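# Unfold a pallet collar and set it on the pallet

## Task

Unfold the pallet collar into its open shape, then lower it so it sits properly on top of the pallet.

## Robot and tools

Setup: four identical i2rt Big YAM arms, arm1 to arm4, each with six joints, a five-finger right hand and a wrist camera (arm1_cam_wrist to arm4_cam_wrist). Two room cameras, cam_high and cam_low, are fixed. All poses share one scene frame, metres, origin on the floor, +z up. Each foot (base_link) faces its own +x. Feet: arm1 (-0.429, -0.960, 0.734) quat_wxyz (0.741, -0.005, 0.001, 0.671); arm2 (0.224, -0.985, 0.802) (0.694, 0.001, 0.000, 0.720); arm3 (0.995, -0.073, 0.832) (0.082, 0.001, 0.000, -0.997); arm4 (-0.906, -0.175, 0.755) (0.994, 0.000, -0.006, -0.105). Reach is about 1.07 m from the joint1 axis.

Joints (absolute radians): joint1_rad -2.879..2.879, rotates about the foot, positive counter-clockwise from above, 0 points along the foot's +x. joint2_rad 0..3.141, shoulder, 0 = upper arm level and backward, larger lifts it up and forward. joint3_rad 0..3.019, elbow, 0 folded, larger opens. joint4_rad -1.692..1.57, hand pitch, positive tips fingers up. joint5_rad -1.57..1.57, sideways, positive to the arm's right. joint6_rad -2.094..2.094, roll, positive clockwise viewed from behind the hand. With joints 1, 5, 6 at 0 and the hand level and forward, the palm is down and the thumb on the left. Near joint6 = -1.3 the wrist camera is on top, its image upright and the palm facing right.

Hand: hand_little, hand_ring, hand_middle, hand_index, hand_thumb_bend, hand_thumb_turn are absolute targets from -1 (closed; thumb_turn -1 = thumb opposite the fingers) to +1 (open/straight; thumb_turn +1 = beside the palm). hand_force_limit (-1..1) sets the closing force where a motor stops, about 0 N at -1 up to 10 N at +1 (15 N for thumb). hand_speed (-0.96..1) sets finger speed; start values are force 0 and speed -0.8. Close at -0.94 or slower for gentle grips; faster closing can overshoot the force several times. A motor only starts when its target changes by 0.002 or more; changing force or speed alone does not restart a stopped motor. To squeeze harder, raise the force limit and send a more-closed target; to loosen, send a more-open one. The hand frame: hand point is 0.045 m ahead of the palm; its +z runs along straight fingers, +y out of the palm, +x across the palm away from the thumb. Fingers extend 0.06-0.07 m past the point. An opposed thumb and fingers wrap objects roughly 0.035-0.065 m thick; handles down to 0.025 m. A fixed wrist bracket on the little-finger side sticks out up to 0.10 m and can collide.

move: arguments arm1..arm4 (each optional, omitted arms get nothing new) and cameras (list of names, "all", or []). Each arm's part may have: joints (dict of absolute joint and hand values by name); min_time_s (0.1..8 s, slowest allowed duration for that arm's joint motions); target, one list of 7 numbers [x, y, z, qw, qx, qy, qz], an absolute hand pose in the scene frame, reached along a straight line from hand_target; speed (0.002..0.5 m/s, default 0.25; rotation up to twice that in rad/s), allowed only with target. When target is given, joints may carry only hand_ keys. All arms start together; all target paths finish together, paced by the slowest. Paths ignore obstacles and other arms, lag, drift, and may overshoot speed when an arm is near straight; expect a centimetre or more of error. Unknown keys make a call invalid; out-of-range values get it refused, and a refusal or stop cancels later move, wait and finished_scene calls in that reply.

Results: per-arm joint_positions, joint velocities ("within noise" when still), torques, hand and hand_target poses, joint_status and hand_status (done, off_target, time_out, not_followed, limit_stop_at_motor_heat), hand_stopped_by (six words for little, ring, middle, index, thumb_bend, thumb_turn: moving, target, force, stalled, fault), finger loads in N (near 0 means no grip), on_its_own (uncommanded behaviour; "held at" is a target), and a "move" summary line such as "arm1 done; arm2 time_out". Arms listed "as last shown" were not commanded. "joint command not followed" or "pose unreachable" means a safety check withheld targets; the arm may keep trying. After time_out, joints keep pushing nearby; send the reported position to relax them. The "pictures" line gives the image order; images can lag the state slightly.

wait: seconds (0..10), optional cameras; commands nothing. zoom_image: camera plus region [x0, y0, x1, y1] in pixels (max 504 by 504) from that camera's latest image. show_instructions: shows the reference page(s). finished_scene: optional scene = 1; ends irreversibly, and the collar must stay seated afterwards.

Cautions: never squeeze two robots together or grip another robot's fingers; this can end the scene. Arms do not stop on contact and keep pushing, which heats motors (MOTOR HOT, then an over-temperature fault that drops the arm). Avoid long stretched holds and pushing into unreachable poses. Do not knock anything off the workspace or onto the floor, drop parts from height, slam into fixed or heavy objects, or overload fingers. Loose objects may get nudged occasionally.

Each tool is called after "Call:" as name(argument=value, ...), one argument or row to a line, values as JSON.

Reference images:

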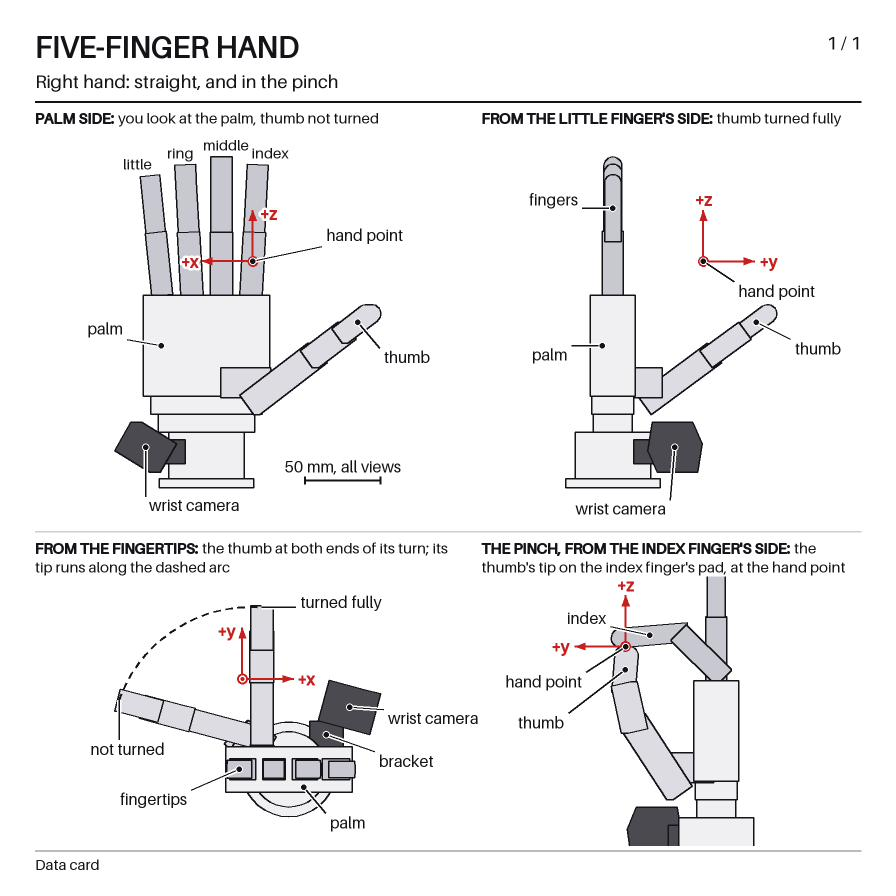

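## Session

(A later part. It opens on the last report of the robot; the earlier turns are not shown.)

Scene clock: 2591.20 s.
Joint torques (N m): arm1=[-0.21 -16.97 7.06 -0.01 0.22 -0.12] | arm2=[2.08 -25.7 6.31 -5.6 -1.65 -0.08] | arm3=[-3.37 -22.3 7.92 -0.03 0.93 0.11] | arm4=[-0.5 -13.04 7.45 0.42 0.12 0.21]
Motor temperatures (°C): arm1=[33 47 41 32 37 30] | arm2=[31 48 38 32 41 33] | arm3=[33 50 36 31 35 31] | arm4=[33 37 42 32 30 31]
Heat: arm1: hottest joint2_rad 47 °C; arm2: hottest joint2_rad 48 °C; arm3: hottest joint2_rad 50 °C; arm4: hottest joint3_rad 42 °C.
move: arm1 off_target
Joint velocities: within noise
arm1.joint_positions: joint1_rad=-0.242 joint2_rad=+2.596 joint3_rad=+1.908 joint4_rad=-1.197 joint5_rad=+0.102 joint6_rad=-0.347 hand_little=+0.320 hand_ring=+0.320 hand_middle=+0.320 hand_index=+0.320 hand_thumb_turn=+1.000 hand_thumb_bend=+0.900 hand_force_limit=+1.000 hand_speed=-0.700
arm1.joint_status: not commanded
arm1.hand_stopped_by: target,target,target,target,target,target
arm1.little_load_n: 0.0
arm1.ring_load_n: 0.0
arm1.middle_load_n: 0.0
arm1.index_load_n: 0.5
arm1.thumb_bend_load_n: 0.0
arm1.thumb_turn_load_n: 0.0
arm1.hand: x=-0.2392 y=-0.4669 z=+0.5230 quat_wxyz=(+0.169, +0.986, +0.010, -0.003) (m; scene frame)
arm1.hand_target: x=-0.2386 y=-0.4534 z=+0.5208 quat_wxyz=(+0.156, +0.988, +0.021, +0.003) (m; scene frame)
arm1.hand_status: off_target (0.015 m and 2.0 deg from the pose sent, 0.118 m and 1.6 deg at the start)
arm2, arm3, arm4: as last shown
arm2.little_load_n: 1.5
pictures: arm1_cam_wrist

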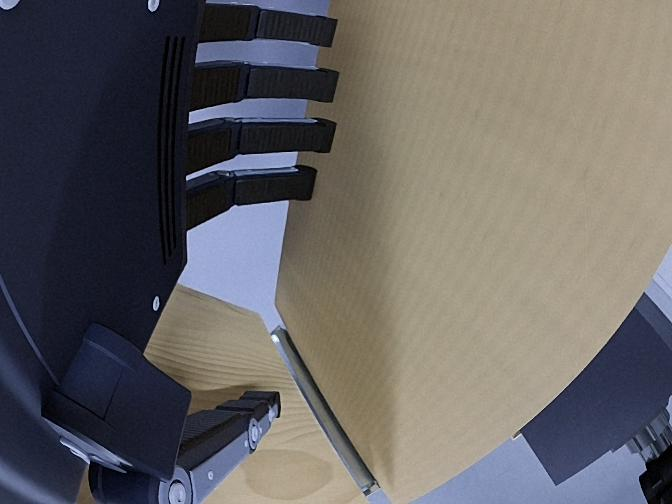

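Call:
move(
  arm1={"target": [-0.238, -0.450, 0.458, 0.156, 0.987, 0.021, 0.003], "speed": 0.10},
  cameras=["arm1_cam_wrist"],
)

Scene clock: 2597.17 s.
Joint torques (N m): arm1=[-0.21 -17.26 6.76 0.01 0.2 -0.11] | arm2=[1.96 -25.7 6.32 -5.6 -1.65 -0.08] | arm3=[-3.14 -21.48 8.03 -0.25 0.94 0.12] | arm4=[-0.56 -13.16 7.51 0.47 0.12 0.22]
Motor temperatures (°C): arm1=[33 47 41 32 37 30] | arm2=[31 47 38 32 41 33] | arm3=[33 50 36 31 35 31] | arm4=[33 37 42 32 30 31]
Heat: arm1: hottest joint2_rad 47 °C; arm2: hottest joint2_rad 47 °C; arm3: hottest joint2_rad 50 °C; arm4: hottest joint3_rad 42 °C.
move: arm1 off_target
Joint velocities: within noise
arm1.joint_positions: joint1_rad=-0.242 joint2_rad=+2.730 joint3_rad=+1.996 joint4_rad=-1.150 joint5_rad=+0.102 joint6_rad=-0.347 hand_little=+0.320 hand_ring=+0.320 hand_middle=+0.320 hand_index=+0.320 hand_thumb_turn=+1.000 hand_thumb_bend=+0.900 hand_force_limit=+1.000 hand_speed=-0.700
arm1.joint_status: not commanded
arm1.hand_stopped_by: target,target,target,target,target,target
arm1.little_load_n: 0.0
arm1.ring_load_n: 0.0
arm1.middle_load_n: 0.0
arm1.index_load_n: 0.0
arm1.thumb_bend_load_n: 0.0
arm1.thumb_turn_load_n: 0.0
arm1.hand: x=-0.2374 y=-0.4636 z=+0.4605 quat_wxyz=(+0.168, +0.986, +0.010, -0.003) (m; scene frame)
arm1.hand_target: x=-0.2383 y=-0.4505 z=+0.4581 quat_wxyz=(+0.156, +0.988, +0.021, +0.003) (m; scene frame)
arm1.hand_status: off_target (0.014 m and 2.0 deg from the pose sent, 0.067 m and 2.0 deg at the start)
arm2, arm3, arm4: as last shown
arm4.index_load_n: -0.5
pictures: arm1_cam_wrist

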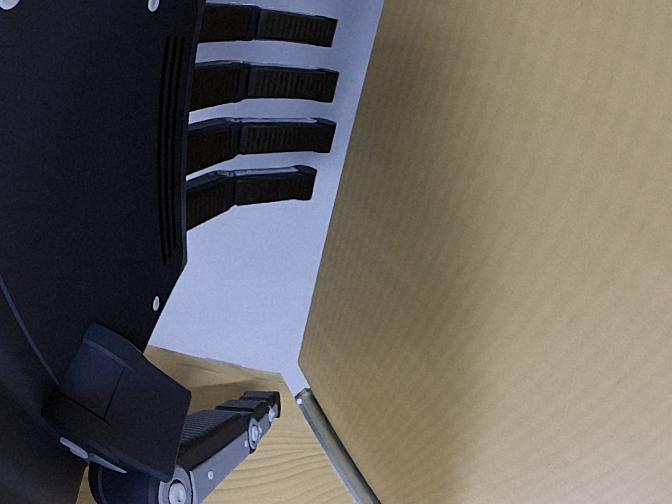

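Call:
move(
  arm1={"target": [-0.238, -0.472, 0.456, 0.1563, 0.9867, -0.0431, -0.0068], "speed": 0.06},
  cameras=["arm1_cam_wrist"],
)

Scene clock: 2605.33 s.
Joint torques (N m): arm1=[-2.2 -19.55 4.45 -0.02 -0.11 0.21] | arm2=[2.02 -25.76 6.32 -5.6 -1.65 -0.08] | arm3=[-3.72 -22.07 7.84 -0.42 1.04 0.12] | arm4=[-0.67 -13.1 7.53 0.44 0.11 0.22]
Motor temperatures (°C): arm1=[33 47 40 32 37 30] | arm2=[31 46 37 32 41 33] | arm3=[33 50 36 31 35 31] | arm4=[33 37 42 32 30 31]
Heat: arm1: hottest joint2_rad 47 °C; arm2: hottest joint2_rad 46 °C; arm3: hottest joint2_rad 50 °C; arm4: hottest joint3_rad 42 °C.
move: arm1 off_target
Joint velocities: within noise
arm1.joint_positions: joint1_rad=-0.264 joint2_rad=+2.730 joint3_rad=+1.930 joint4_rad=-1.104 joint5_rad=+0.082 joint6_rad=-0.289 hand_little=+0.320 hand_ring=+0.320 hand_middle=+0.320 hand_index=+0.320 hand_thumb_turn=+1.000 hand_thumb_bend=+0.900 hand_force_limit=+1.000 hand_speed=-0.700
arm1.joint_status: not commanded
arm1.hand_stopped_by: target,target,target,target,target,target
arm1.little_load_n: 0.0
arm1.ring_load_n: 0.0
arm1.middle_load_n: 0.0
arm1.index_load_n: 0.0
arm1.thumb_bend_load_n: 0.0
arm1.thumb_turn_load_n: 0.0
arm1.hand: x=-0.2417 y=-0.4855 z=+0.4448 quat_wxyz=(+0.174, +0.984, -0.031, -0.012) (m; scene frame)
arm1.hand_target: x=-0.2335 y=-0.4740 z=+0.4562 quat_wxyz=(+0.156, +0.987, -0.043, -0.008) (m; scene frame)
arm1.hand_status: off_target (0.018 m and 2.6 deg from the pose sent, 0.010 m and 6.2 deg at the start)
arm2, arm3: as last shown
arm3.index_load_n: 0.5
arm4.joint_positions: joint1_rad=+0.293 joint2_rad=+1.597 joint3_rad=+1.202 joint4_rad=-1.194 joint5_rad=-0.004 joint6_rad=+0.781 hand_little=+0.320 hand_ring=+0.320 hand_middle=+0.320 hand_index=+0.320 hand_thumb_turn=+1.000 hand_thumb_bend=+1.000 hand_force_limit=+0.950 hand_speed=+0.200
arm4.joint_status: not commanded
arm4.hand_stopped_by: target,target,target,target,target,target
arm4.little_load_n: 0.0
arm4.ring_load_n: 0.0
arm4.middle_load_n: 0.0
arm4.index_load_n: 0.0
arm4.thumb_bend_load_n: 0.0
arm4.thumb_turn_load_n: 0.0
arm4.hand: x=-0.4873 y=-0.0751 z=+0.8526 quat_wxyz=(+0.003, +0.422, -0.907, -0.001) (m; scene frame)
arm4.hand_target: x=-0.4848 y=-0.0739 z=+0.8557 quat_wxyz=(-0.007, +0.417, -0.909, +0.004) (m; scene frame)
arm4.hand_status: not commanded
pictures: arm1_cam_wrist

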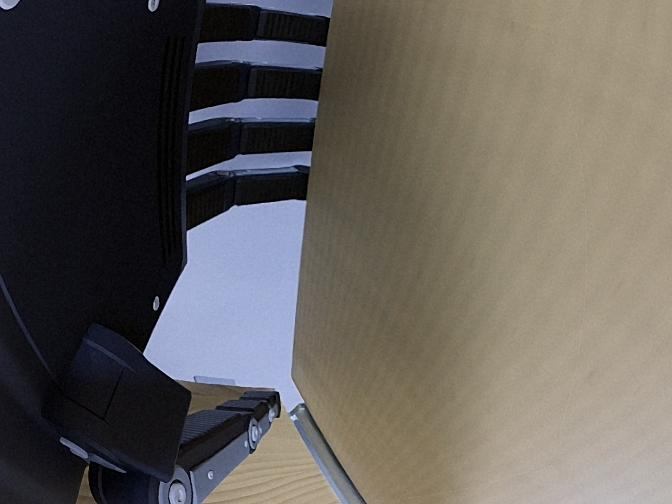

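Call:
move(
  arm1={"target": [-0.238, -0.497, 0.452, 0.1563, 0.9867, -0.0431, -0.0068], "speed": 0.06},
  cameras=["arm1_cam_wrist"],
)

Scene clock: 2607.70 s.
Joint torques (N m): arm1=[-2.32 -19.14 4.1 0.01 0.1 0.09] | arm2=[2.02 -25.7 6.32 -5.61 -1.65 -0.08] | arm3=[-3.25 -22.36 7.76 -0.16 0.97 0.11] | arm4=[-0.73 -12.98 7.5 0.43 0.11 0.22]
Motor temperatures (°C): arm1=[33 47 40 32 37 30] | arm2=[31 46 37 32 41 33] | arm3=[33 49 36 31 35 31] | arm4=[33 37 42 32 30 31]
Heat: arm1: hottest joint2_rad 47 °C; arm2: hottest joint2_rad 46 °C; arm3: hottest joint2_rad 49 °C; arm4: hottest joint3_rad 42 °C.
move: arm1 off_target
Joint velocities: within noise
arm1.joint_positions: joint1_rad=-0.261 joint2_rad=+2.691 joint3_rad=+1.821 joint4_rad=-1.033 joint5_rad=+0.080 joint6_rad=-0.289 hand_little=+0.320 hand_ring=+0.320 hand_middle=+0.320 hand_index=+0.320 hand_thumb_turn=+1.000 hand_thumb_bend=+0.900 hand_force_limit=+1.000 hand_speed=-0.700
arm1.joint_status: not commanded
arm1.hand_stopped_by: target,target,target,target,target,target
arm1.little_load_n: 0.0
arm1.ring_load_n: 0.0
arm1.middle_load_n: 0.0
arm1.index_load_n: 0.5
arm1.thumb_bend_load_n: 0.0
arm1.thumb_turn_load_n: 0.0
arm1.hand: x=-0.2517 y=-0.5070 z=+0.4411 quat_wxyz=(+0.174, +0.984, -0.029, -0.012) (m; scene frame)
arm1.hand_target: x=-0.2421 y=-0.4961 z=+0.4521 quat_wxyz=(+0.157, +0.987, -0.039, -0.007) (m; scene frame)
arm1.hand_status: off_target (0.020 m and 2.7 deg from the pose sent, 0.014 m and 2.6 deg at the start)
arm2.joint_positions: joint1_rad=+0.061 joint2_rad=+2.866 joint3_rad=+1.864 joint4_rad=-0.909 joint5_rad=-0.030 joint6_rad=+0.216 hand_little=-0.029 hand_ring=-0.068 hand_middle=-0.118 hand_index=-0.139 hand_thumb_turn=+1.000 hand_thumb_bend=+1.000 hand_force_limit=+1.000 hand_speed=-0.700
arm2.joint_status: not commanded
arm2.hand_stopped_by: target,target,target,target,target,target
arm2.little_load_n: 1.5
arm2.ring_load_n: 1.5
arm2.middle_load_n: 8.5
arm2.index_load_n: 10.0
arm2.thumb_bend_load_n: 0.0
arm2.thumb_turn_load_n: 0.0
arm2.hand: x=+0.1299 y=-0.5189 z=+0.4155 quat_wxyz=(+0.169, +0.984, -0.061, +0.012) (m; scene frame)
arm2.hand_target: x=+0.1032 y=-0.4790 z=+0.5002 quat_wxyz=(+0.162, +0.986, -0.048, -0.009) (m; scene frame)
arm2.hand_status: not commanded
arm3, arm4: as last shown
arm3.index_load_n: 0.0
arm4.index_load_n: 0.5
pictures: arm1_cam_wrist

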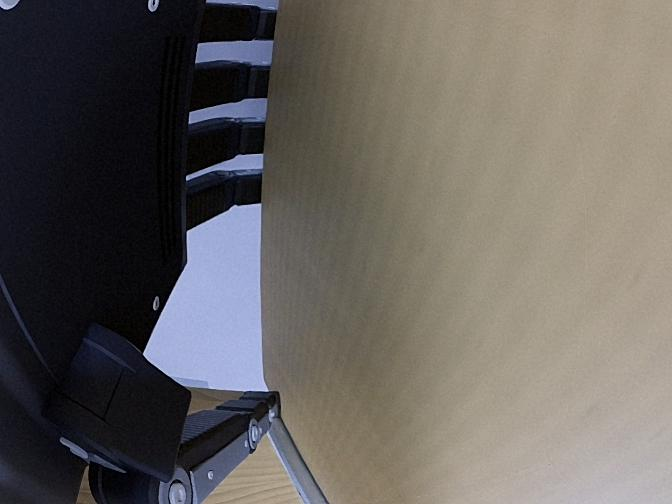

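Call:
move(
  arm1={"joints": {"hand_little": -0.05, "hand_ring": -0.05, "hand_middle": -0.05, "hand_index": -0.05}},
  cameras=["arm1_cam_wrist"],
)

Call:
move(
  arm1={"target": [-0.238, -0.480, 0.490, 0.1563, 0.9867, -0.0431, -0.0068], "speed": 0.04},
  cameras=["arm1_cam_wrist", "cam_high", "cam_low"],
)

Scene clock: 2610.67 s.
Joint torques (N m): arm1=[-2.14 -19.6 4.45 -1.29 0.3 0.06] | arm2=[2.02 -25.7 6.34 -5.45 -1.48 -0.06] | arm3=[-3.19 -22.01 7.27 -0.54 1.13 0.07] | arm4=[-0.56 -13.04 7.46 0.43 0.11 0.21]
Motor temperatures (°C): arm1=[33 47 40 32 37 30] | arm2=[31 46 37 32 41 33] | arm3=[33 50 36 31 35 31] | arm4=[33 37 42 32 30 31]
Heat: arm1: hottest joint2_rad 47 °C; arm2: hottest joint2_rad 46 °C; arm3: hottest joint2_rad 50 °C; arm4: hottest joint3_rad 42 °C.
move: arm1 done
Joint velocities: within noise
arm1.joint_positions: joint1_rad=-0.261 joint2_rad=+2.699 joint3_rad=+1.815 joint4_rad=-0.998 joint5_rad=+0.075 joint6_rad=-0.287 hand_little=-0.050 hand_ring=-0.049 hand_middle=-0.049 hand_index=-0.049 hand_thumb_turn=+1.000 hand_thumb_bend=+0.900 hand_force_limit=+1.000 hand_speed=-0.700
arm1.joint_status: all done
arm1.hand_stopped_by: target,target,target,target,target,target
arm1.little_load_n: 2.0
arm1.ring_load_n: 4.0
arm1.middle_load_n: 3.0
arm1.index_load_n: 5.0
arm1.thumb_bend_load_n: 0.0
arm1.thumb_turn_load_n: 0.0
arm1.hand: x=-0.2520 y=-0.5051 z=+0.4317 quat_wxyz=(+0.163, +0.986, -0.031, -0.011) (m; scene frame)
arm1.hand_target: x=-0.2423 y=-0.4959 z=+0.4519 quat_wxyz=(+0.156, +0.987, -0.039, -0.006) (m; scene frame)
arm1.hand_status: not commanded
arm2, arm3, arm4: as last shown
arm2.joint_positions: joint1_rad=+0.061 joint2_rad=+2.866 joint3_rad=+1.864 joint4_rad=-0.915 joint5_rad=-0.034 joint6_rad=+0.213 hand_little=-0.029 hand_ring=-0.069 hand_middle=-0.118 hand_index=-0.139 hand_thumb_turn=+1.000 hand_thumb_bend=+1.000 hand_force_limit=+1.000 hand_speed=-0.700
arm2.little_load_n: 2.0
arm2.ring_load_n: 1.0
arm2.middle_load_n: 6.0
arm2.index_load_n: 6.5
arm2.hand: x=+0.1294 y=-0.5205 z=+0.4166 quat_wxyz=(+0.172, +0.983, -0.060, +0.010) (m; scene frame)
arm2.hand_target: x=+0.1033 y=-0.4795 z=+0.5004 quat_wxyz=(+0.163, +0.985, -0.047, -0.009) (m; scene frame)
arm3.joint_positions: joint1_rad=-0.106 joint2_rad=+2.707 joint3_rad=+1.606 joint4_rad=-0.612 joint5_rad=+0.108 joint6_rad=-1.386 hand_little=-0.100 hand_ring=-0.079 hand_middle=-0.031 hand_index=+0.051 hand_thumb_turn=+1.000 hand_thumb_bend=+1.000 hand_force_limit=+1.000 hand_speed=-0.700
arm3.ring_load_n: 6.0
arm3.middle_load_n: 13.5
arm3.hand: x=+0.5036 y=-0.0267 z=+0.4658 quat_wxyz=(-0.065, -0.059, -0.994, -0.063) (m; scene frame)
arm3.hand_target: x=+0.4414 y=-0.0033 z=+0.5148 quat_wxyz=(-0.004, -0.088, -0.994, -0.070) (m; scene frame)
arm4.index_load_n: 0.0
arm4.thumb_bend_load_n: -0.5
pictures: arm1_cam_wrist

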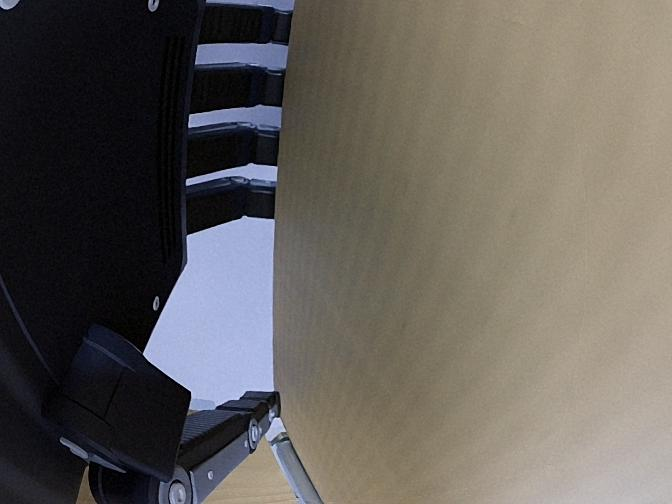

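Scene clock: 2612.20 s.
Joint torques (N m): arm1=[-2.08 -22.83 6.17 -3.73 0.19 0.17] | arm2=[1.96 -25.58 6.34 -5.35 -1.47 -0.06] | arm3=[-3.19 -20.95 7.31 -0.44 1.21 0.1] | arm4=[-0.56 -13.16 7.46 0.43 0.11 0.21]
Motor temperatures (°C): arm1=[33 47 40 32 37 30] | arm2=[31 46 37 32 41 33] | arm3=[33 50 36 31 35 31] | arm4=[33 37 42 32 30 31]
Heat: arm1: hottest joint2_rad 47 °C; arm2: hottest joint2_rad 46 °C; arm3: hottest joint2_rad 50 °C; arm4: hottest joint3_rad 42 °C.
move: arm1 off_target
Joint velocities: within noise
arm1.joint_positions: joint1_rad=-0.261 joint2_rad=+2.699 joint3_rad=+1.819 joint4_rad=-1.009 joint5_rad=+0.075 joint6_rad=-0.289 hand_little=-0.050 hand_ring=-0.049 hand_middle=-0.049 hand_index=-0.049 hand_thumb_turn=+1.000 hand_thumb_bend=+0.900 hand_force_limit=+1.000 hand_speed=-0.700
arm1.joint_status: not commanded
arm1.hand_stopped_by: target,target,target,target,target,target
arm1.little_load_n: 2.5
arm1.ring_load_n: 5.0
arm1.middle_load_n: 4.5
arm1.index_load_n: 6.5
arm1.thumb_bend_load_n: 0.0
arm1.thumb_turn_load_n: 0.0
arm1.hand: x=-0.2519 y=-0.5052 z=+0.4337 quat_wxyz=(+0.166, +0.986, -0.030, -0.012) (m; scene frame)
arm1.hand_target: x=-0.2383 y=-0.4809 z=+0.4868 quat_wxyz=(+0.155, +0.987, -0.042, -0.007) (m; scene frame)
arm1.hand_status: off_target (0.063 m and 2.0 deg from the pose sent, 0.065 m and 1.7 deg at the start)
arm2, arm4: as last shown
arm2.joint_positions: joint1_rad=+0.061 joint2_rad=+2.866 joint3_rad=+1.864 joint4_rad=-0.918 joint5_rad=-0.034 joint6_rad=+0.213 hand_little=-0.029 hand_ring=-0.069 hand_middle=-0.118 hand_index=-0.139 hand_thumb_turn=+1.000 hand_thumb_bend=+1.000 hand_force_limit=+1.000 hand_speed=-0.700
arm2.ring_load_n: 0.5
arm2.middle_load_n: 5.0
arm2.index_load_n: 5.5
arm2.hand: x=+0.1294 y=-0.5212 z=+0.4170 quat_wxyz=(+0.174, +0.983, -0.060, +0.010) (m; scene frame)
arm2.hand_target: x=+0.1034 y=-0.4796 z=+0.5005 quat_wxyz=(+0.163, +0.985, -0.047, -0.009) (m; scene frame)
arm3.joint_positions: joint1_rad=-0.106 joint2_rad=+2.707 joint3_rad=+1.606 joint4_rad=-0.612 joint5_rad=+0.108 joint6_rad=-1.386 hand_little=-0.100 hand_ring=-0.079 hand_middle=-0.031 hand_index=+0.051 hand_thumb_turn=+1.000 hand_thumb_bend=+1.000 hand_force_limit=+1.000 hand_speed=-0.700
arm3.joint_status: not commanded
arm3.hand_stopped_by: target,target,force,target,target,target
arm3.little_load_n: 0.0
arm3.ring_load_n: 6.5
arm3.middle_load_n: 14.0
arm3.index_load_n: 0.5
arm3.thumb_bend_load_n: 0.0
arm3.thumb_turn_load_n: 0.0
arm3.hand: x=+0.5036 y=-0.0267 z=+0.4658 quat_wxyz=(-0.065, -0.059, -0.994, -0.063) (m; scene frame)
arm3.hand_target: x=+0.4414 y=-0.0033 z=+0.5149 quat_wxyz=(-0.004, -0.088, -0.994, -0.070) (m; scene frame)
arm3.hand_status: not commanded
arm4.thumb_bend_load_n: 0.0
pictures: arm1_cam_wrist, cam_high, cam_low

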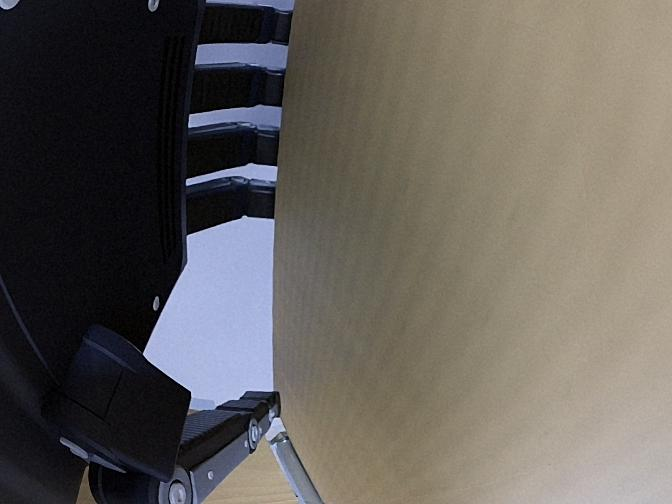

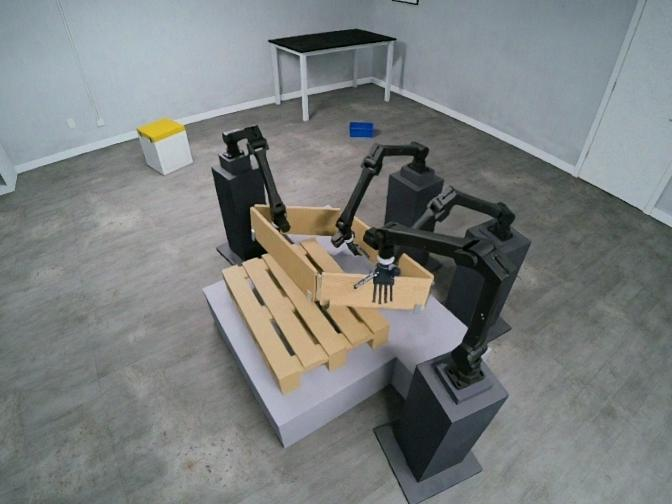

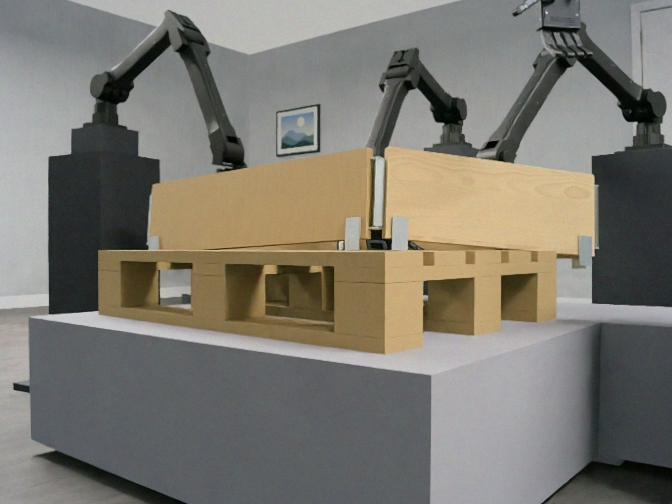

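Call:
move(
  arm3={"target": [0.4460, -0.004, 0.480, -0.005, -0.088, -0.994, -0.070], "speed": 0.03},
  cameras=["arm3_cam_wrist", "cam_low"],
)

Scene clock: 2632.83 s.
Joint torques (N m): arm1=[-2.14 -22.83 6.15 -3.69 0.19 0.16] | arm2=[2.02 -25.7 6.32 -5.34 -1.47 -0.06] | arm3=[-3.14 -18.67 7.95 0.58 1.16 0.14] | arm4=[-0.62 -13.1 7.47 0.4 0.12 0.22]
Motor temperatures (°C): arm1=[33 49 39 32 36 30] | arm2=[31 46 37 32 41 33] | arm3=[33 52 36 31 36 31] | arm4=[33 37 42 32 30 31]
Heat: arm1: hottest joint2_rad 49 °C; arm2: hottest joint2_rad 46 °C; arm3: hottest joint2_rad 52 °C; arm4: hottest joint3_rad 42 °C.
move: arm3 off_target
Joint velocities: within noise
arm1, arm2, arm4: as last shown
arm1.little_load_n: 2.0
arm1.ring_load_n: 4.5
arm1.middle_load_n: 4.0
arm1.hand_target: x=-0.2383 y=-0.4808 z=+0.4867 quat_wxyz=(+0.155, +0.987, -0.042, -0.006) (m; scene frame)
arm2.ring_load_n: 1.0
arm2.middle_load_n: 5.5
arm3.joint_positions: joint1_rad=-0.106 joint2_rad=+2.718 joint3_rad=+1.626 joint4_rad=-0.612 joint5_rad=+0.113 joint6_rad=-1.372 hand_little=-0.100 hand_ring=-0.080 hand_middle=-0.032 hand_index=+0.051 hand_thumb_turn=+1.000 hand_thumb_bend=+1.000 hand_force_limit=+1.000 hand_speed=-0.700
arm3.joint_status: not commanded
arm3.hand_stopped_by: target,target,force,target,target,target
arm3.little_load_n: 0.0
arm3.ring_load_n: 0.5
arm3.middle_load_n: 4.0
arm3.index_load_n: 0.0
arm3.thumb_bend_load_n: -0.5
arm3.thumb_turn_load_n: 0.0
arm3.hand: x=+0.4978 y=-0.0268 z=+0.4631 quat_wxyz=(-0.060, -0.066, -0.994, -0.065) (m; scene frame)
arm3.hand_target: x=+0.4523 y=-0.0044 z=+0.4826 quat_wxyz=(-0.012, -0.092, -0.993, -0.072) (m; scene frame)
arm3.hand_status: off_target (0.059 m and 6.8 deg from the pose sent, 0.063 m and 7.7 deg at the start)
pictures: arm3_cam_wrist, cam_low

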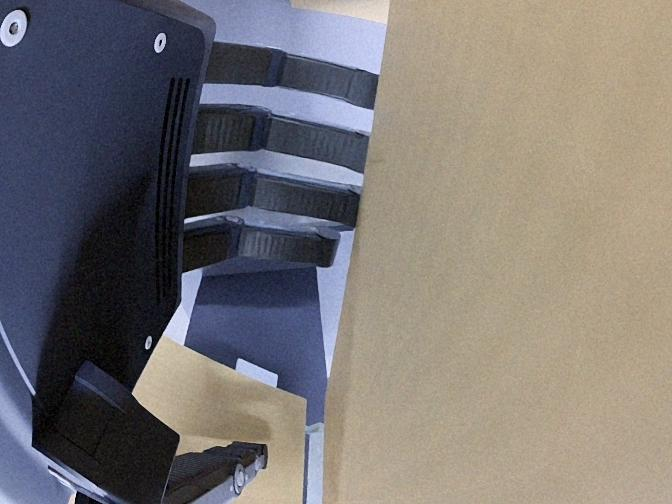

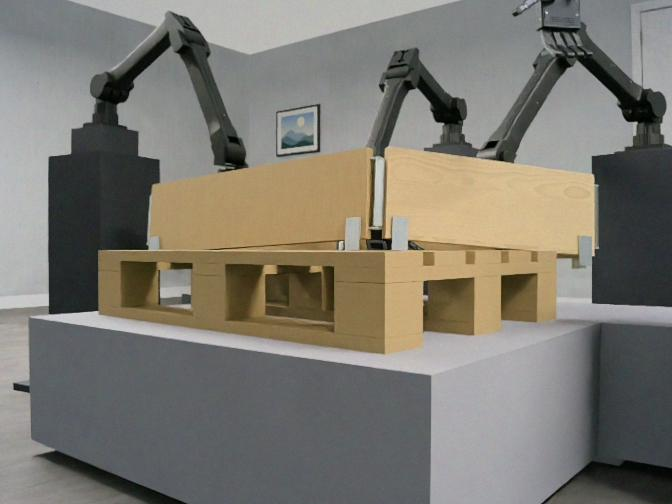

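Call:
move(
  arm3={"target": [0.4540, -0.010, 0.465, -0.012, -0.092, -0.993, -0.072], "speed": 0.03},
  cameras=[],
)

Call:
move(
  arm3={"joints": {"hand_little": 0.34, "hand_ring": 0.34, "hand_middle": 0.34, "hand_index": 0.34}},
  cameras=["cam_low", "arm3_cam_wrist"],
)

Scene clock: 2635.90 s.
Joint torques (N m): arm1=[-2.14 -22.83 6.08 -3.69 0.2 0.17] | arm2=[2.08 -25.76 6.35 -5.34 -1.46 -0.06] | arm3=[-2.43 -17.03 6.84 0.65 0.63 0.14] | arm4=[-0.62 -13.04 7.5 0.44 0.12 0.22]
Motor temperatures (°C): arm1=[33 49 39 32 36 29] | arm2=[31 46 37 32 41 33] | arm3=[33 51 36 31 36 31] | arm4=[33 37 42 32 30 31]
Heat: arm1: hottest joint2_rad 49 °C; arm2: hottest joint2_rad 46 °C; arm3: hottest joint2_rad 51 °C; arm4: hottest joint3_rad 42 °C.
move: arm3 off_target
Joint velocities: within noise
arm1, arm2, arm4: as last shown
arm1.joint_positions: joint1_rad=-0.261 joint2_rad=+2.699 joint3_rad=+1.819 joint4_rad=-1.010 joint5_rad=+0.075 joint6_rad=-0.289 hand_little=-0.050 hand_ring=-0.049 hand_middle=-0.049 hand_index=-0.049 hand_thumb_turn=+1.000 hand_thumb_bend=+0.900 hand_force_limit=+1.000 hand_speed=-0.700
arm1.little_load_n: 2.5
arm1.index_load_n: 6.0
arm1.hand: x=-0.2521 y=-0.5055 z=+0.4339 quat_wxyz=(+0.167, +0.985, -0.030, -0.012) (m; scene frame)
arm1.hand_target: x=-0.2384 y=-0.4812 z=+0.4867 quat_wxyz=(+0.156, +0.987, -0.042, -0.007) (m; scene frame)
arm2.joint_positions: joint1_rad=+0.061 joint2_rad=+2.866 joint3_rad=+1.864 joint4_rad=-0.918 joint5_rad=-0.036 joint6_rad=+0.213 hand_little=-0.029 hand_ring=-0.069 hand_middle=-0.118 hand_index=-0.139 hand_thumb_turn=+1.000 hand_thumb_bend=+1.000 hand_force_limit=+1.000 hand_speed=-0.700
arm2.ring_load_n: 0.5
arm2.hand: x=+0.1291 y=-0.5212 z=+0.4171 quat_wxyz=(+0.174, +0.983, -0.060, +0.009) (m; scene frame)
arm2.hand_target: x=+0.1031 y=-0.4796 z=+0.5005 quat_wxyz=(+0.163, +0.985, -0.047, -0.009) (m; scene frame)
arm3.joint_positions: joint1_rad=-0.106 joint2_rad=+2.728 joint3_rad=+1.660 joint4_rad=-0.600 joint5_rad=+0.124 joint6_rad=-1.378 hand_little=-0.100 hand_ring=-0.080 hand_middle=-0.033 hand_index=+0.051 hand_thumb_turn=+1.000 hand_thumb_bend=+1.000 hand_force_limit=+1.000 hand_speed=-0.700
arm3.joint_status: not commanded
arm3.hand_stopped_by: target,target,force,target,target,target
arm3.little_load_n: 0.0
arm3.ring_load_n: 0.5
arm3.middle_load_n: 0.0
arm3.index_load_n: 0.0
arm3.thumb_bend_load_n: 0.0
arm3.thumb_turn_load_n: 0.0
arm3.hand: x=+0.4795 y=-0.0256 z=+0.4614 quat_wxyz=(-0.042, -0.063, -0.995, -0.068) (m; scene frame)
arm3.hand_target: x=+0.4539 y=-0.0096 z=+0.4659 quat_wxyz=(-0.012, -0.088, -0.993, -0.072) (m; scene frame)
arm3.hand_status: off_target (0.030 m and 4.8 deg from the pose sent, 0.047 m and 6.3 deg at the start)
arm4.ring_load_n: 0.5
pictures: none
No camera images: "cameras" was empty.

Scene clock: 2636.90 s.
Joint torques (N m): arm1=[-2.08 -22.77 6.09 -3.71 0.19 0.18] | arm2=[2.02 -25.64 6.34 -5.35 -1.46 -0.06] | arm3=[-2.49 -16.62 6.8 0.95 0.65 0.11] | arm4=[-0.56 -12.98 7.53 0.44 0.11 0.22]
Motor temperatures (°C): arm1=[33 49 39 32 36 29] | arm2=[31 46 37 32 41 33] | arm3=[33 51 36 31 36 31] | arm4=[33 37 42 32 30 31]
Heat: arm1: hottest joint2_rad 49 °C; arm2: hottest joint2_rad 46 °C; arm3: hottest joint2_rad 51 °C; arm4: hottest joint3_rad 42 °C.
move: arm3 done
Joint velocities: within noise
arm1, arm2, arm4: as last shown
arm1.index_load_n: 6.5
arm2.ring_load_n: 1.0
arm2.middle_load_n: 5.0
arm3.joint_positions: joint1_rad=-0.106 joint2_rad=+2.728 joint3_rad=+1.660 joint4_rad=-0.600 joint5_rad=+0.125 joint6_rad=-1.378 hand_little=+0.340 hand_ring=+0.340 hand_middle=+0.340 hand_index=+0.340 hand_thumb_turn=+1.000 hand_thumb_bend=+1.000 hand_force_limit=+1.000 hand_speed=-0.700
arm3.joint_status: all done
arm3.hand_stopped_by: target,target,target,target,target,target
arm3.little_load_n: 0.0
arm3.ring_load_n: 0.5
arm3.middle_load_n: 0.0
arm3.index_load_n: 0.0
arm3.thumb_bend_load_n: 0.0
arm3.thumb_turn_load_n: 0.0
arm3.hand: x=+0.4795 y=-0.0253 z=+0.4616 quat_wxyz=(-0.042, -0.063, -0.995, -0.069) (m; scene frame)
arm3.hand_target: x=+0.4538 y=-0.0093 z=+0.4660 quat_wxyz=(-0.012, -0.088, -0.993, -0.072) (m; scene frame)
arm3.hand_status: not commanded
pictures: arm3_cam_wrist, cam_low

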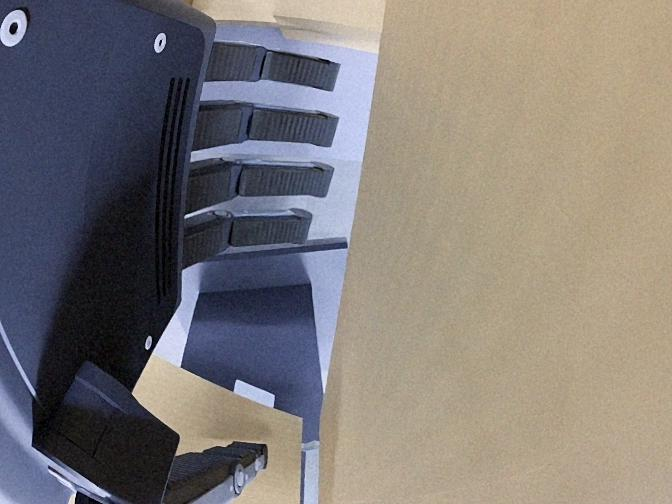

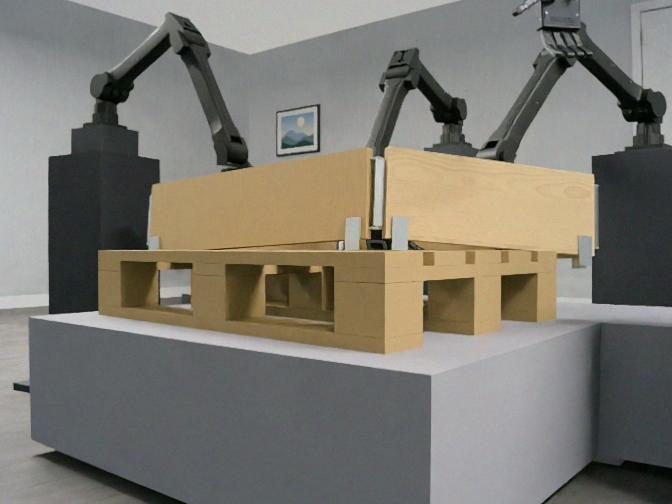

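Call:
move(
  arm3={"target": [0.470, -0.060, 0.480, -0.040, -0.066, -0.994, -0.072], "speed": 0.1},
  cameras=[],
)

Call:
move(
  arm3={"target": [0.480, -0.080, 0.780, -0.040, -0.066, -0.994, -0.072], "speed": 0.25},
  cameras=["arm3_cam_wrist", "cam_high"],
)

Call:
zoom_image(
  camera="cam_high",
  region=[200, 180, 460, 400],
)

Scene clock: 2640.50 s.
Joint torques (N m): arm1=[-2.14 -22.77 6.08 -3.62 0.2 0.18] | arm2=[2.02 -25.64 6.34 -5.34 -1.45 -0.06] | arm3=[0.97 -18.78 5.12 -0.57 0.08 0.12] | arm4=[-0.62 -12.98 7.49 0.43 0.11 0.23]
Motor temperatures (°C): arm1=[33 49 39 32 36 29] | arm2=[31 46 37 32 41 33] | arm3=[33 50 36 31 35 31] | arm4=[33 37 42 32 30 31]
Heat: arm1: hottest joint2_rad 49 °C; arm2: hottest joint2_rad 46 °C; arm3: hottest joint2_rad 50 °C; arm4: hottest joint3_rad 42 °C.
move: arm3 off_target
Joint velocities: within noise
arm1, arm2, arm4: as last shown
arm1.joint_positions: joint1_rad=-0.261 joint2_rad=+2.699 joint3_rad=+1.819 joint4_rad=-1.012 joint5_rad=+0.075 joint6_rad=-0.289 hand_little=-0.050 hand_ring=-0.049 hand_middle=-0.049 hand_index=-0.049 hand_thumb_turn=+1.000 hand_thumb_bend=+0.900 hand_force_limit=+1.000 hand_speed=-0.700
arm1.ring_load_n: 5.0
arm1.hand: x=-0.2522 y=-0.5059 z=+0.4342 quat_wxyz=(+0.168, +0.985, -0.030, -0.013) (m; scene frame)
arm1.hand_target: x=-0.2384 y=-0.4813 z=+0.4868 quat_wxyz=(+0.156, +0.987, -0.042, -0.007) (m; scene frame)
arm2.middle_load_n: 5.5
arm2.index_load_n: 6.0
arm2.hand_target: x=+0.1032 y=-0.4796 z=+0.5005 quat_wxyz=(+0.163, +0.985, -0.047, -0.009) (m; scene frame)
arm3.joint_positions: joint1_rad=-0.049 joint2_rad=+2.728 joint3_rad=+1.660 joint4_rad=-0.620 joint5_rad=+0.128 joint6_rad=-1.329 hand_little=+0.340 hand_ring=+0.340 hand_middle=+0.340 hand_index=+0.340 hand_thumb_turn=+1.000 hand_thumb_bend=+1.000 hand_force_limit=+1.000 hand_speed=-0.700
arm3.joint_status: not commanded
arm3.hand_stopped_by: target,target,target,target,target,target
arm3.little_load_n: 0.0
arm3.ring_load_n: 0.0
arm3.middle_load_n: 0.0
arm3.index_load_n: 0.0
arm3.thumb_bend_load_n: 0.0
arm3.thumb_turn_load_n: 0.0
arm3.hand: x=+0.4854 y=-0.0553 z=+0.4632 quat_wxyz=(-0.048, -0.059, -0.994, -0.074) (m; scene frame)
arm3.hand_target: x=+0.4673 y=-0.0567 z=+0.4790 quat_wxyz=(-0.034, -0.070, -0.994, -0.071) (m; scene frame)
arm3.hand_status: off_target (0.023 m and 1.2 deg from the pose sent, 0.040 m and 0.5 deg at the start)
arm4.ring_load_n: 0.0
pictures: none
No camera images: "cameras" was empty.

Scene clock: 2642.43 s.
Joint torques (N m): arm1=[-2.14 -22.71 6.13 -3.62 0.2 0.17] | arm2=[2.02 -25.7 6.32 -5.34 -1.45 -0.06] | arm3=[1.14 -14.51 7.43 -0.77 0.04 0.1] | arm4=[-0.5 -13.1 7.49 0.44 0.11 0.22]
Motor temperatures (°C): arm1=[33 49 39 32 36 29] | arm2=[31 46 37 32 41 33] | arm3=[33 50 36 31 35 31] | arm4=[33 37 42 32 30 31]
Heat: arm1: hottest joint2_rad 49 °C; arm2: hottest joint2_rad 46 °C; arm3: hottest joint2_rad 50 °C; arm4: hottest joint3_rad 42 °C.
move: arm3 done
Joint velocities: within noise
arm1, arm2: as last shown
arm1.little_load_n: 3.0
arm1.middle_load_n: 4.5
arm2.index_load_n: 5.5
arm3.joint_positions: joint1_rad=-0.012 joint2_rad=+2.112 joint3_rad=+1.485 joint4_rad=-1.054 joint5_rad=+0.125 joint6_rad=-1.292 hand_little=+0.340 hand_ring=+0.340 hand_middle=+0.340 hand_index=+0.340 hand_thumb_turn=+1.000 hand_thumb_bend=+1.000 hand_force_limit=+1.000 hand_speed=-0.700
arm3.joint_status: not commanded
arm3.hand_stopped_by: target,target,target,target,target,target
arm3.little_load_n: 0.0
arm3.ring_load_n: 0.0
arm3.middle_load_n: 0.0
arm3.index_load_n: 0.0
arm3.thumb_bend_load_n: -0.5
arm3.thumb_turn_load_n: 0.0
arm3.hand: x=+0.4799 y=-0.0773 z=+0.7729 quat_wxyz=(-0.042, -0.059, -0.995, -0.073) (m; scene frame)
arm3.hand_target: x=+0.4766 y=-0.0823 z=+0.7796 quat_wxyz=(-0.039, -0.064, -0.995, -0.072) (m; scene frame)
arm3.hand_status: done (0.008 m and 0.8 deg from the pose sent, 0.318 m and 1.2 deg at the start)
arm4.joint_positions: joint1_rad=+0.293 joint2_rad=+1.597 joint3_rad=+1.202 joint4_rad=-1.194 joint5_rad=-0.004 joint6_rad=+0.781 hand_little=+0.320 hand_ring=+0.320 hand_middle=+0.320 hand_index=+0.320 hand_thumb_turn=+1.000 hand_thumb_bend=+1.000 hand_force_limit=+0.950 hand_speed=+0.200
arm4.joint_status: not commanded
arm4.hand_stopped_by: target,target,target,target,target,target
arm4.little_load_n: 0.0
arm4.ring_load_n: 0.0
arm4.middle_load_n: 0.0
arm4.index_load_n: 0.0
arm4.thumb_bend_load_n: 0.0
arm4.thumb_turn_load_n: 0.0
arm4.hand: x=-0.4873 y=-0.0751 z=+0.8526 quat_wxyz=(+0.003, +0.422, -0.907, -0.001) (m; scene frame)
arm4.hand_target: x=-0.4848 y=-0.0739 z=+0.8557 quat_wxyz=(-0.007, +0.417, -0.909, +0.004) (m; scene frame)
arm4.hand_status: not commanded
pictures: arm3_cam_wrist, cam_high

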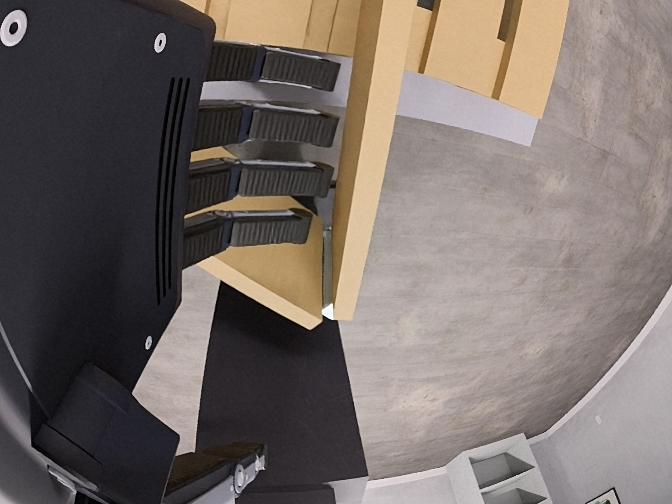

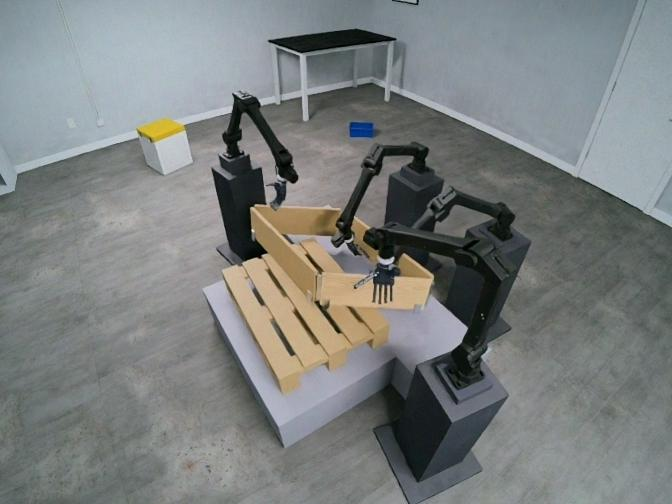

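Scaled by 1.938 from the camera's 672x504 image, which has a finer 960x720 frame.

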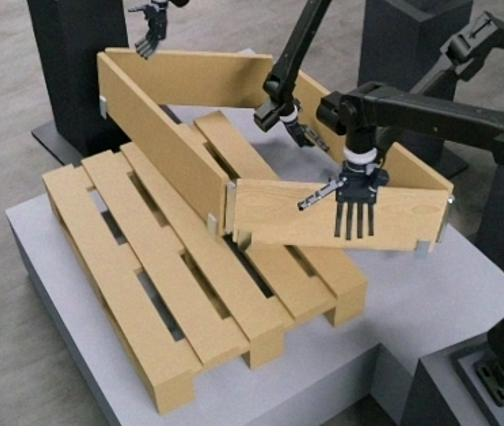

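Call:
move(
  arm3={"target": [0.467, -0.180, 0.780, 0.1406, 0.8877, 0.4330, 0.0686], "speed": 0.4},
  cameras=["arm3_cam_wrist"],
)

Call:
move(
  arm3={"target": [0.452, -0.196, 0.530, 0.1406, 0.8877, 0.4330, 0.0686], "speed": 0.15},
  cameras=["arm3_cam_wrist"],
)

Scene clock: 2656.97 s.
Joint torques (N m): arm1=[-2.08 -22.77 6.11 -3.6 0.21 0.17] | arm2=[2.02 -25.64 6.34 -5.35 -1.44 -0.06] | arm3=[0.15 -18.26 5.96 0.13 -0.09 0.11] | arm4=[-0.56 -13.1 7.46 0.4 0.11 0.22]
Motor temperatures (°C): arm1=[33 50 39 32 36 29] | arm2=[31 46 37 32 41 33] | arm3=[33 50 37 31 35 31] | arm4=[33 37 42 32 30 31]
Heat: arm1: hottest joint2_rad 50 °C; arm2: hottest joint2_rad 46 °C; arm3: hottest joint2_rad 50 °C; arm4: hottest joint3_rad 42 °C.
move: arm3 off_target
Joint velocities: within noise
arm1, arm4: as last shown
arm1.little_load_n: 2.5
arm1.ring_load_n: 4.5
arm1.middle_load_n: 4.0
arm2.joint_positions: joint1_rad=+0.061 joint2_rad=+2.866 joint3_rad=+1.864 joint4_rad=-0.918 joint5_rad=-0.036 joint6_rad=+0.213 hand_little=-0.029 hand_ring=-0.069 hand_middle=-0.118 hand_index=-0.139 hand_thumb_turn=+1.000 hand_thumb_bend=+1.000 hand_force_limit=+1.000 hand_speed=-0.700
arm2.joint_status: not commanded
arm2.hand_stopped_by: target,target,target,target,target,target
arm2.little_load_n: 2.0
arm2.ring_load_n: 0.5
arm2.middle_load_n: 5.5
arm2.index_load_n: 5.5
arm2.thumb_bend_load_n: 0.0
arm2.thumb_turn_load_n: 0.5
arm2.hand: x=+0.1291 y=-0.5212 z=+0.4171 quat_wxyz=(+0.174, +0.983, -0.060, +0.009) (m; scene frame)
arm2.hand_target: x=+0.1032 y=-0.4796 z=+0.5005 quat_wxyz=(+0.163, +0.985, -0.047, -0.009) (m; scene frame)
arm2.hand_status: not commanded
arm3.joint_positions: joint1_rad=-0.147 joint2_rad=+2.224 joint3_rad=+1.617 joint4_rad=-1.249 joint5_rad=-0.189 joint6_rad=+0.645 hand_little=+0.340 hand_ring=+0.340 hand_middle=+0.340 hand_index=+0.340 hand_thumb_turn=+1.000 hand_thumb_bend=+1.000 hand_force_limit=+1.000 hand_speed=-0.700
arm3.joint_status: not commanded
arm3.hand_stopped_by: target,target,target,target,target,target
arm3.little_load_n: 0.0
arm3.ring_load_n: 0.0
arm3.middle_load_n: 0.0
arm3.index_load_n: 0.0
arm3.thumb_bend_load_n: 0.0
arm3.thumb_turn_load_n: 0.0
arm3.hand: x=+0.4768 y=-0.1776 z=+0.7680 quat_wxyz=(-0.146, -0.884, -0.435, -0.088) (m; scene frame)
arm3.hand_target: x=+0.4666 y=-0.1759 z=+0.7794 quat_wxyz=(-0.137, -0.890, -0.429, -0.070) (m; scene frame)
arm3.hand_status: off_target (0.016 m and 2.3 deg from the pose sent, 0.104 m and 120.8 deg at the start)
pictures: arm3_cam_wrist

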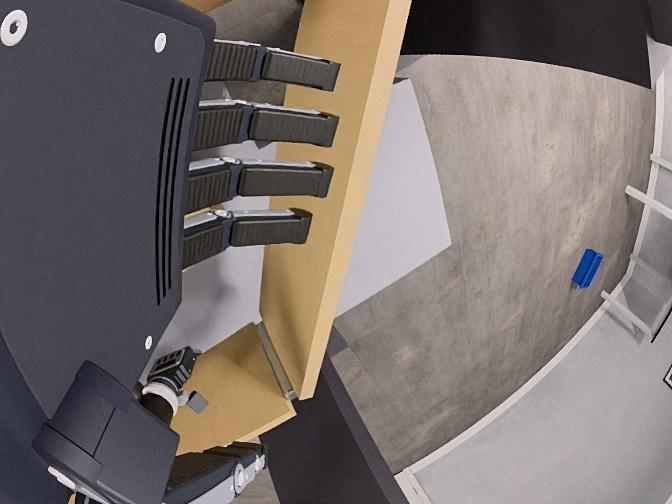

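Scene clock: 2659.33 s.
Joint torques (N m): arm1=[-2.26 -22.65 6.12 -3.6 0.21 0.17] | arm2=[2.02 -25.76 6.32 -5.34 -1.45 -0.06] | arm3=[0.97 -17.32 6.76 0.06 -0.25 0.18] | arm4=[-0.67 -13.04 7.49 0.39 0.11 0.22]
Motor temperatures (°C): arm1=[33 50 39 32 36 29] | arm2=[31 46 37 32 41 33] | arm3=[33 49 37 31 34 31] | arm4=[33 37 42 32 30 31]
Heat: arm1: hottest joint2_rad 50 °C; arm2: hottest joint2_rad 46 °C; arm3: hottest joint2_rad 49 °C; arm4: hottest joint3_rad 42 °C.
move: arm3 off_target
Joint velocities: within noise
arm1, arm2, arm4: as last shown
arm1.index_load_n: 6.0
arm2.thumb_turn_load_n: 0.0
arm3.joint_positions: joint1_rad=-0.121 joint2_rad=+2.693 joint3_rad=+1.766 joint4_rad=-0.933 joint5_rad=-0.201 joint6_rad=+0.670 hand_little=+0.340 hand_ring=+0.340 hand_middle=+0.340 hand_index=+0.340 hand_thumb_turn=+1.000 hand_thumb_bend=+1.000 hand_force_limit=+1.000 hand_speed=-0.700
arm3.joint_status: not commanded
arm3.hand_stopped_by: target,target,target,target,target,target
arm3.little_load_n: 0.0
arm3.ring_load_n: 0.0
arm3.middle_load_n: 0.0
arm3.index_load_n: 0.0
arm3.thumb_bend_load_n: 0.0
arm3.thumb_turn_load_n: 0.0
arm3.hand: x=+0.4778 y=-0.1939 z=+0.5250 quat_wxyz=(-0.150, -0.883, -0.435, -0.091) (m; scene frame)
arm3.hand_target: x=+0.4556 y=-0.1998 z=+0.5311 quat_wxyz=(-0.141, -0.887, -0.434, -0.069) (m; scene frame)
arm3.hand_status: off_target (0.026 m and 2.8 deg from the pose sent, 0.240 m and 2.3 deg at the start)
arm4.index_load_n: 0.5
pictures: arm3_cam_wrist

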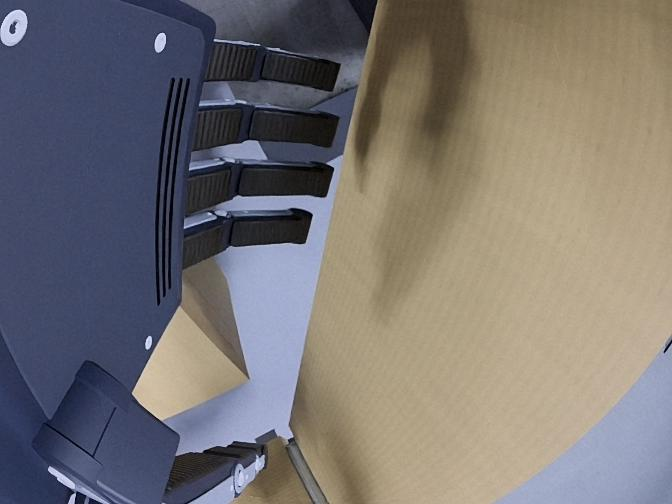

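Call:
move(
  cameras=["cam_high"],
)

Call:
zoom_image(
  camera="cam_high",
  region=[230, 150, 440, 330],
)

Scene clock: 2661.73 s.
Joint torques (N m): arm1=[-2.2 -22.65 6.11 -3.59 0.19 0.18] | arm2=[2.08 -25.7 6.32 -5.34 -1.45 -0.06] | arm3=[1.32 -18.32 6.63 0.14 -0.29 0.13] | arm4=[-0.56 -13.04 7.5 0.42 0.11 0.22]
Motor temperatures (°C): arm1=[33 50 39 32 36 29] | arm2=[31 46 37 32 41 33] | arm3=[33 49 37 31 34 31] | arm4=[33 37 42 32 30 31]
Heat: arm1: hottest joint2_rad 50 °C; arm2: hottest joint2_rad 46 °C; arm3: hottest joint2_rad 49 °C; arm4: hottest joint3_rad 42 °C.
Joint velocities: within noise
arm1.joint_positions: joint1_rad=-0.261 joint2_rad=+2.699 joint3_rad=+1.819 joint4_rad=-1.012 joint5_rad=+0.075 joint6_rad=-0.289 hand_little=-0.050 hand_ring=-0.049 hand_middle=-0.049 hand_index=-0.049 hand_thumb_turn=+1.000 hand_thumb_bend=+0.900 hand_force_limit=+1.000 hand_speed=-0.700
arm1.joint_status: not commanded
arm1.hand_stopped_by: target,target,target,target,target,target
arm1.little_load_n: 2.5
arm1.ring_load_n: 5.0
arm1.middle_load_n: 4.5
arm1.index_load_n: 6.5
arm1.thumb_bend_load_n: 0.0
arm1.thumb_turn_load_n: 0.0
arm1.hand: x=-0.2522 y=-0.5059 z=+0.4342 quat_wxyz=(+0.168, +0.985, -0.030, -0.013) (m; scene frame)
arm1.hand_target: x=-0.2384 y=-0.4813 z=+0.4868 quat_wxyz=(+0.156, +0.987, -0.042, -0.007) (m; scene frame)
arm1.hand_status: not commanded
arm2.joint_positions: joint1_rad=+0.061 joint2_rad=+2.866 joint3_rad=+1.864 joint4_rad=-0.918 joint5_rad=-0.036 joint6_rad=+0.213 hand_little=-0.029 hand_ring=-0.069 hand_middle=-0.118 hand_index=-0.139 hand_thumb_turn=+1.000 hand_thumb_bend=+1.000 hand_force_limit=+1.000 hand_speed=-0.700
arm2.joint_status: not commanded
arm2.hand_stopped_by: target,target,target,target,target,target
arm2.little_load_n: 2.0
arm2.ring_load_n: 1.0
arm2.middle_load_n: 5.5
arm2.index_load_n: 5.5
arm2.thumb_bend_load_n: 0.0
arm2.thumb_turn_load_n: 0.5
arm2.hand: x=+0.1291 y=-0.5212 z=+0.4171 quat_wxyz=(+0.174, +0.983, -0.060, +0.009) (m; scene frame)
arm2.hand_target: x=+0.1032 y=-0.4796 z=+0.5005 quat_wxyz=(+0.163, +0.985, -0.047, -0.009) (m; scene frame)
arm2.hand_status: not commanded
arm3.joint_positions: joint1_rad=-0.126 joint2_rad=+2.693 joint3_rad=+1.766 joint4_rad=-0.933 joint5_rad=-0.201 joint6_rad=+0.670 hand_little=+0.340 hand_ring=+0.340 hand_middle=+0.340 hand_index=+0.340 hand_thumb_turn=+1.000 hand_thumb_bend=+1.000 hand_force_limit=+1.000 hand_speed=-0.700
arm3.joint_status: not commanded
arm3.hand_stopped_by: target,target,target,target,target,target
arm3.little_load_n: 0.0
arm3.ring_load_n: 0.0
arm3.middle_load_n: 0.0
arm3.index_load_n: 0.0
arm3.thumb_bend_load_n: 0.0
arm3.thumb_turn_load_n: 0.0
arm3.hand: x=+0.4772 y=-0.1915 z=+0.5250 quat_wxyz=(-0.151, -0.884, -0.433, -0.090) (m; scene frame)
arm3.hand_target: x=+0.4550 y=-0.1974 z=+0.5311 quat_wxyz=(-0.141, -0.888, -0.432, -0.069) (m; scene frame)
arm3.hand_status: off_target (0.026 m and 2.8 deg from the pose sent, 0.240 m and 2.3 deg at the start)
arm4.joint_positions: joint1_rad=+0.293 joint2_rad=+1.597 joint3_rad=+1.202 joint4_rad=-1.194 joint5_rad=-0.004 joint6_rad=+0.781 hand_little=+0.320 hand_ring=+0.320 hand_middle=+0.320 hand_index=+0.320 hand_thumb_turn=+1.000 hand_thumb_bend=+1.000 hand_force_limit=+0.950 hand_speed=+0.200
arm4.joint_status: not commanded
arm4.hand_stopped_by: target,target,target,target,target,target
arm4.little_load_n: 0.0
arm4.ring_load_n: 0.0
arm4.middle_load_n: 0.0
arm4.index_load_n: 0.0
arm4.thumb_bend_load_n: 0.0
arm4.thumb_turn_load_n: 0.0
arm4.hand: x=-0.4873 y=-0.0751 z=+0.8526 quat_wxyz=(+0.003, +0.422, -0.907, -0.001) (m; scene frame)
arm4.hand_target: x=-0.4848 y=-0.0739 z=+0.8557 quat_wxyz=(-0.007, +0.417, -0.909, +0.004) (m; scene frame)
arm4.hand_status: not commanded
pictures: cam_high

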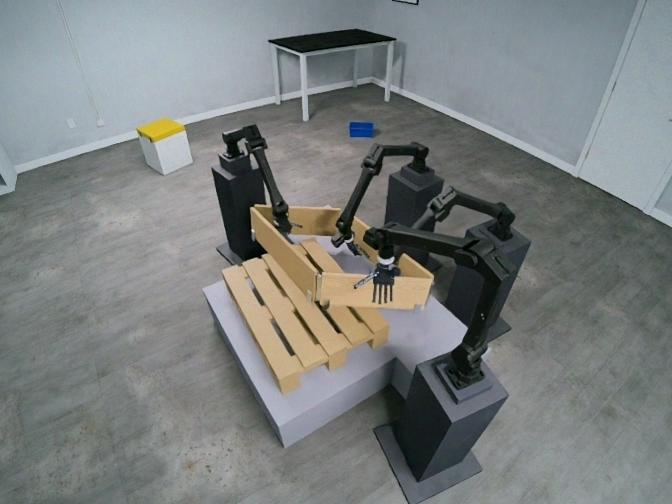

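Scaled by 2.400 from the camera's 672x504 image, which has a finer 960x720 frame.

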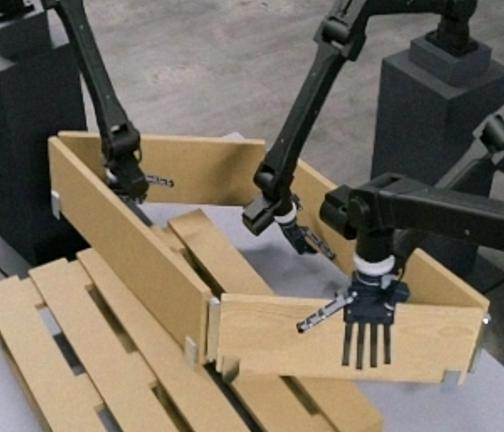

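Call:
move(
  arm3={"target": [0.452, -0.192, 0.452, 0.1480, 0.9233, 0.3508, 0.0560], "speed": 0.12},
  cameras=["arm3_cam_wrist"],
)

Scene clock: 2665.13 s.
Joint torques (N m): arm1=[-2.32 -22.71 6.08 -3.64 0.2 0.17] | arm2=[2.02 -25.7 6.34 -5.35 -1.45 -0.07] | arm3=[0.56 -17.61 6.11 0.32 -0.28 0.1] | arm4=[-0.56 -13.16 7.49 0.43 0.12 0.22]
Motor temperatures (°C): arm1=[33 50 39 32 36 29] | arm2=[31 46 37 32 41 33] | arm3=[33 49 37 31 34 31] | arm4=[33 37 42 32 30 31]
Heat: arm1: hottest joint2_rad 50 °C; arm2: hottest joint2_rad 46 °C; arm3: hottest joint2_rad 49 °C; arm4: hottest joint3_rad 42 °C.
move: arm3 off_target
Joint velocities: within noise
arm1, arm2, arm4: as last shown
arm1.ring_load_n: 4.5
arm3.joint_positions: joint1_rad=-0.143 joint2_rad=+2.837 joint3_rad=+1.819 joint4_rad=-0.806 joint5_rad=-0.237 joint6_rad=+0.822 hand_little=+0.340 hand_ring=+0.340 hand_middle=+0.340 hand_index=+0.340 hand_thumb_turn=+1.000 hand_thumb_bend=+1.000 hand_force_limit=+1.000 hand_speed=-0.700
arm3.joint_status: not commanded
arm3.hand_stopped_by: target,target,target,target,target,target
arm3.little_load_n: 0.0
arm3.ring_load_n: 0.0
arm3.middle_load_n: 0.0
arm3.index_load_n: 0.0
arm3.thumb_bend_load_n: 0.0
arm3.thumb_turn_load_n: 0.0
arm3.hand: x=+0.4743 y=-0.1923 z=+0.4496 quat_wxyz=(-0.154, -0.918, -0.357, -0.077) (m; scene frame)
arm3.hand_target: x=+0.4527 y=-0.1901 z=+0.4527 quat_wxyz=(-0.148, -0.924, -0.349, -0.056) (m; scene frame)
arm3.hand_status: off_target (0.022 m and 2.6 deg from the pose sent, 0.077 m and 11.1 deg at the start)
pictures: arm3_cam_wrist

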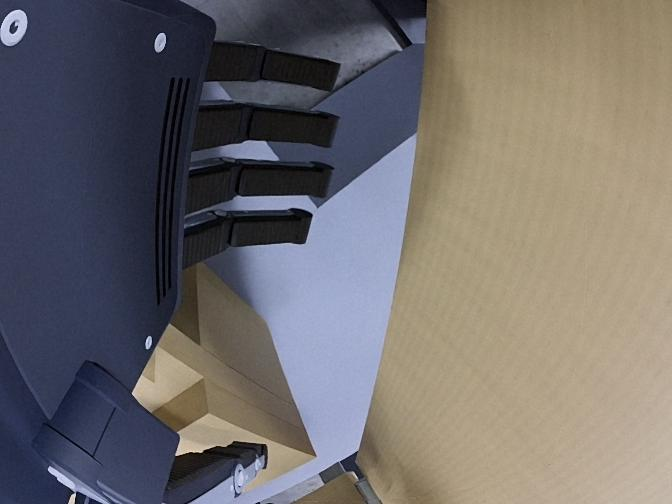

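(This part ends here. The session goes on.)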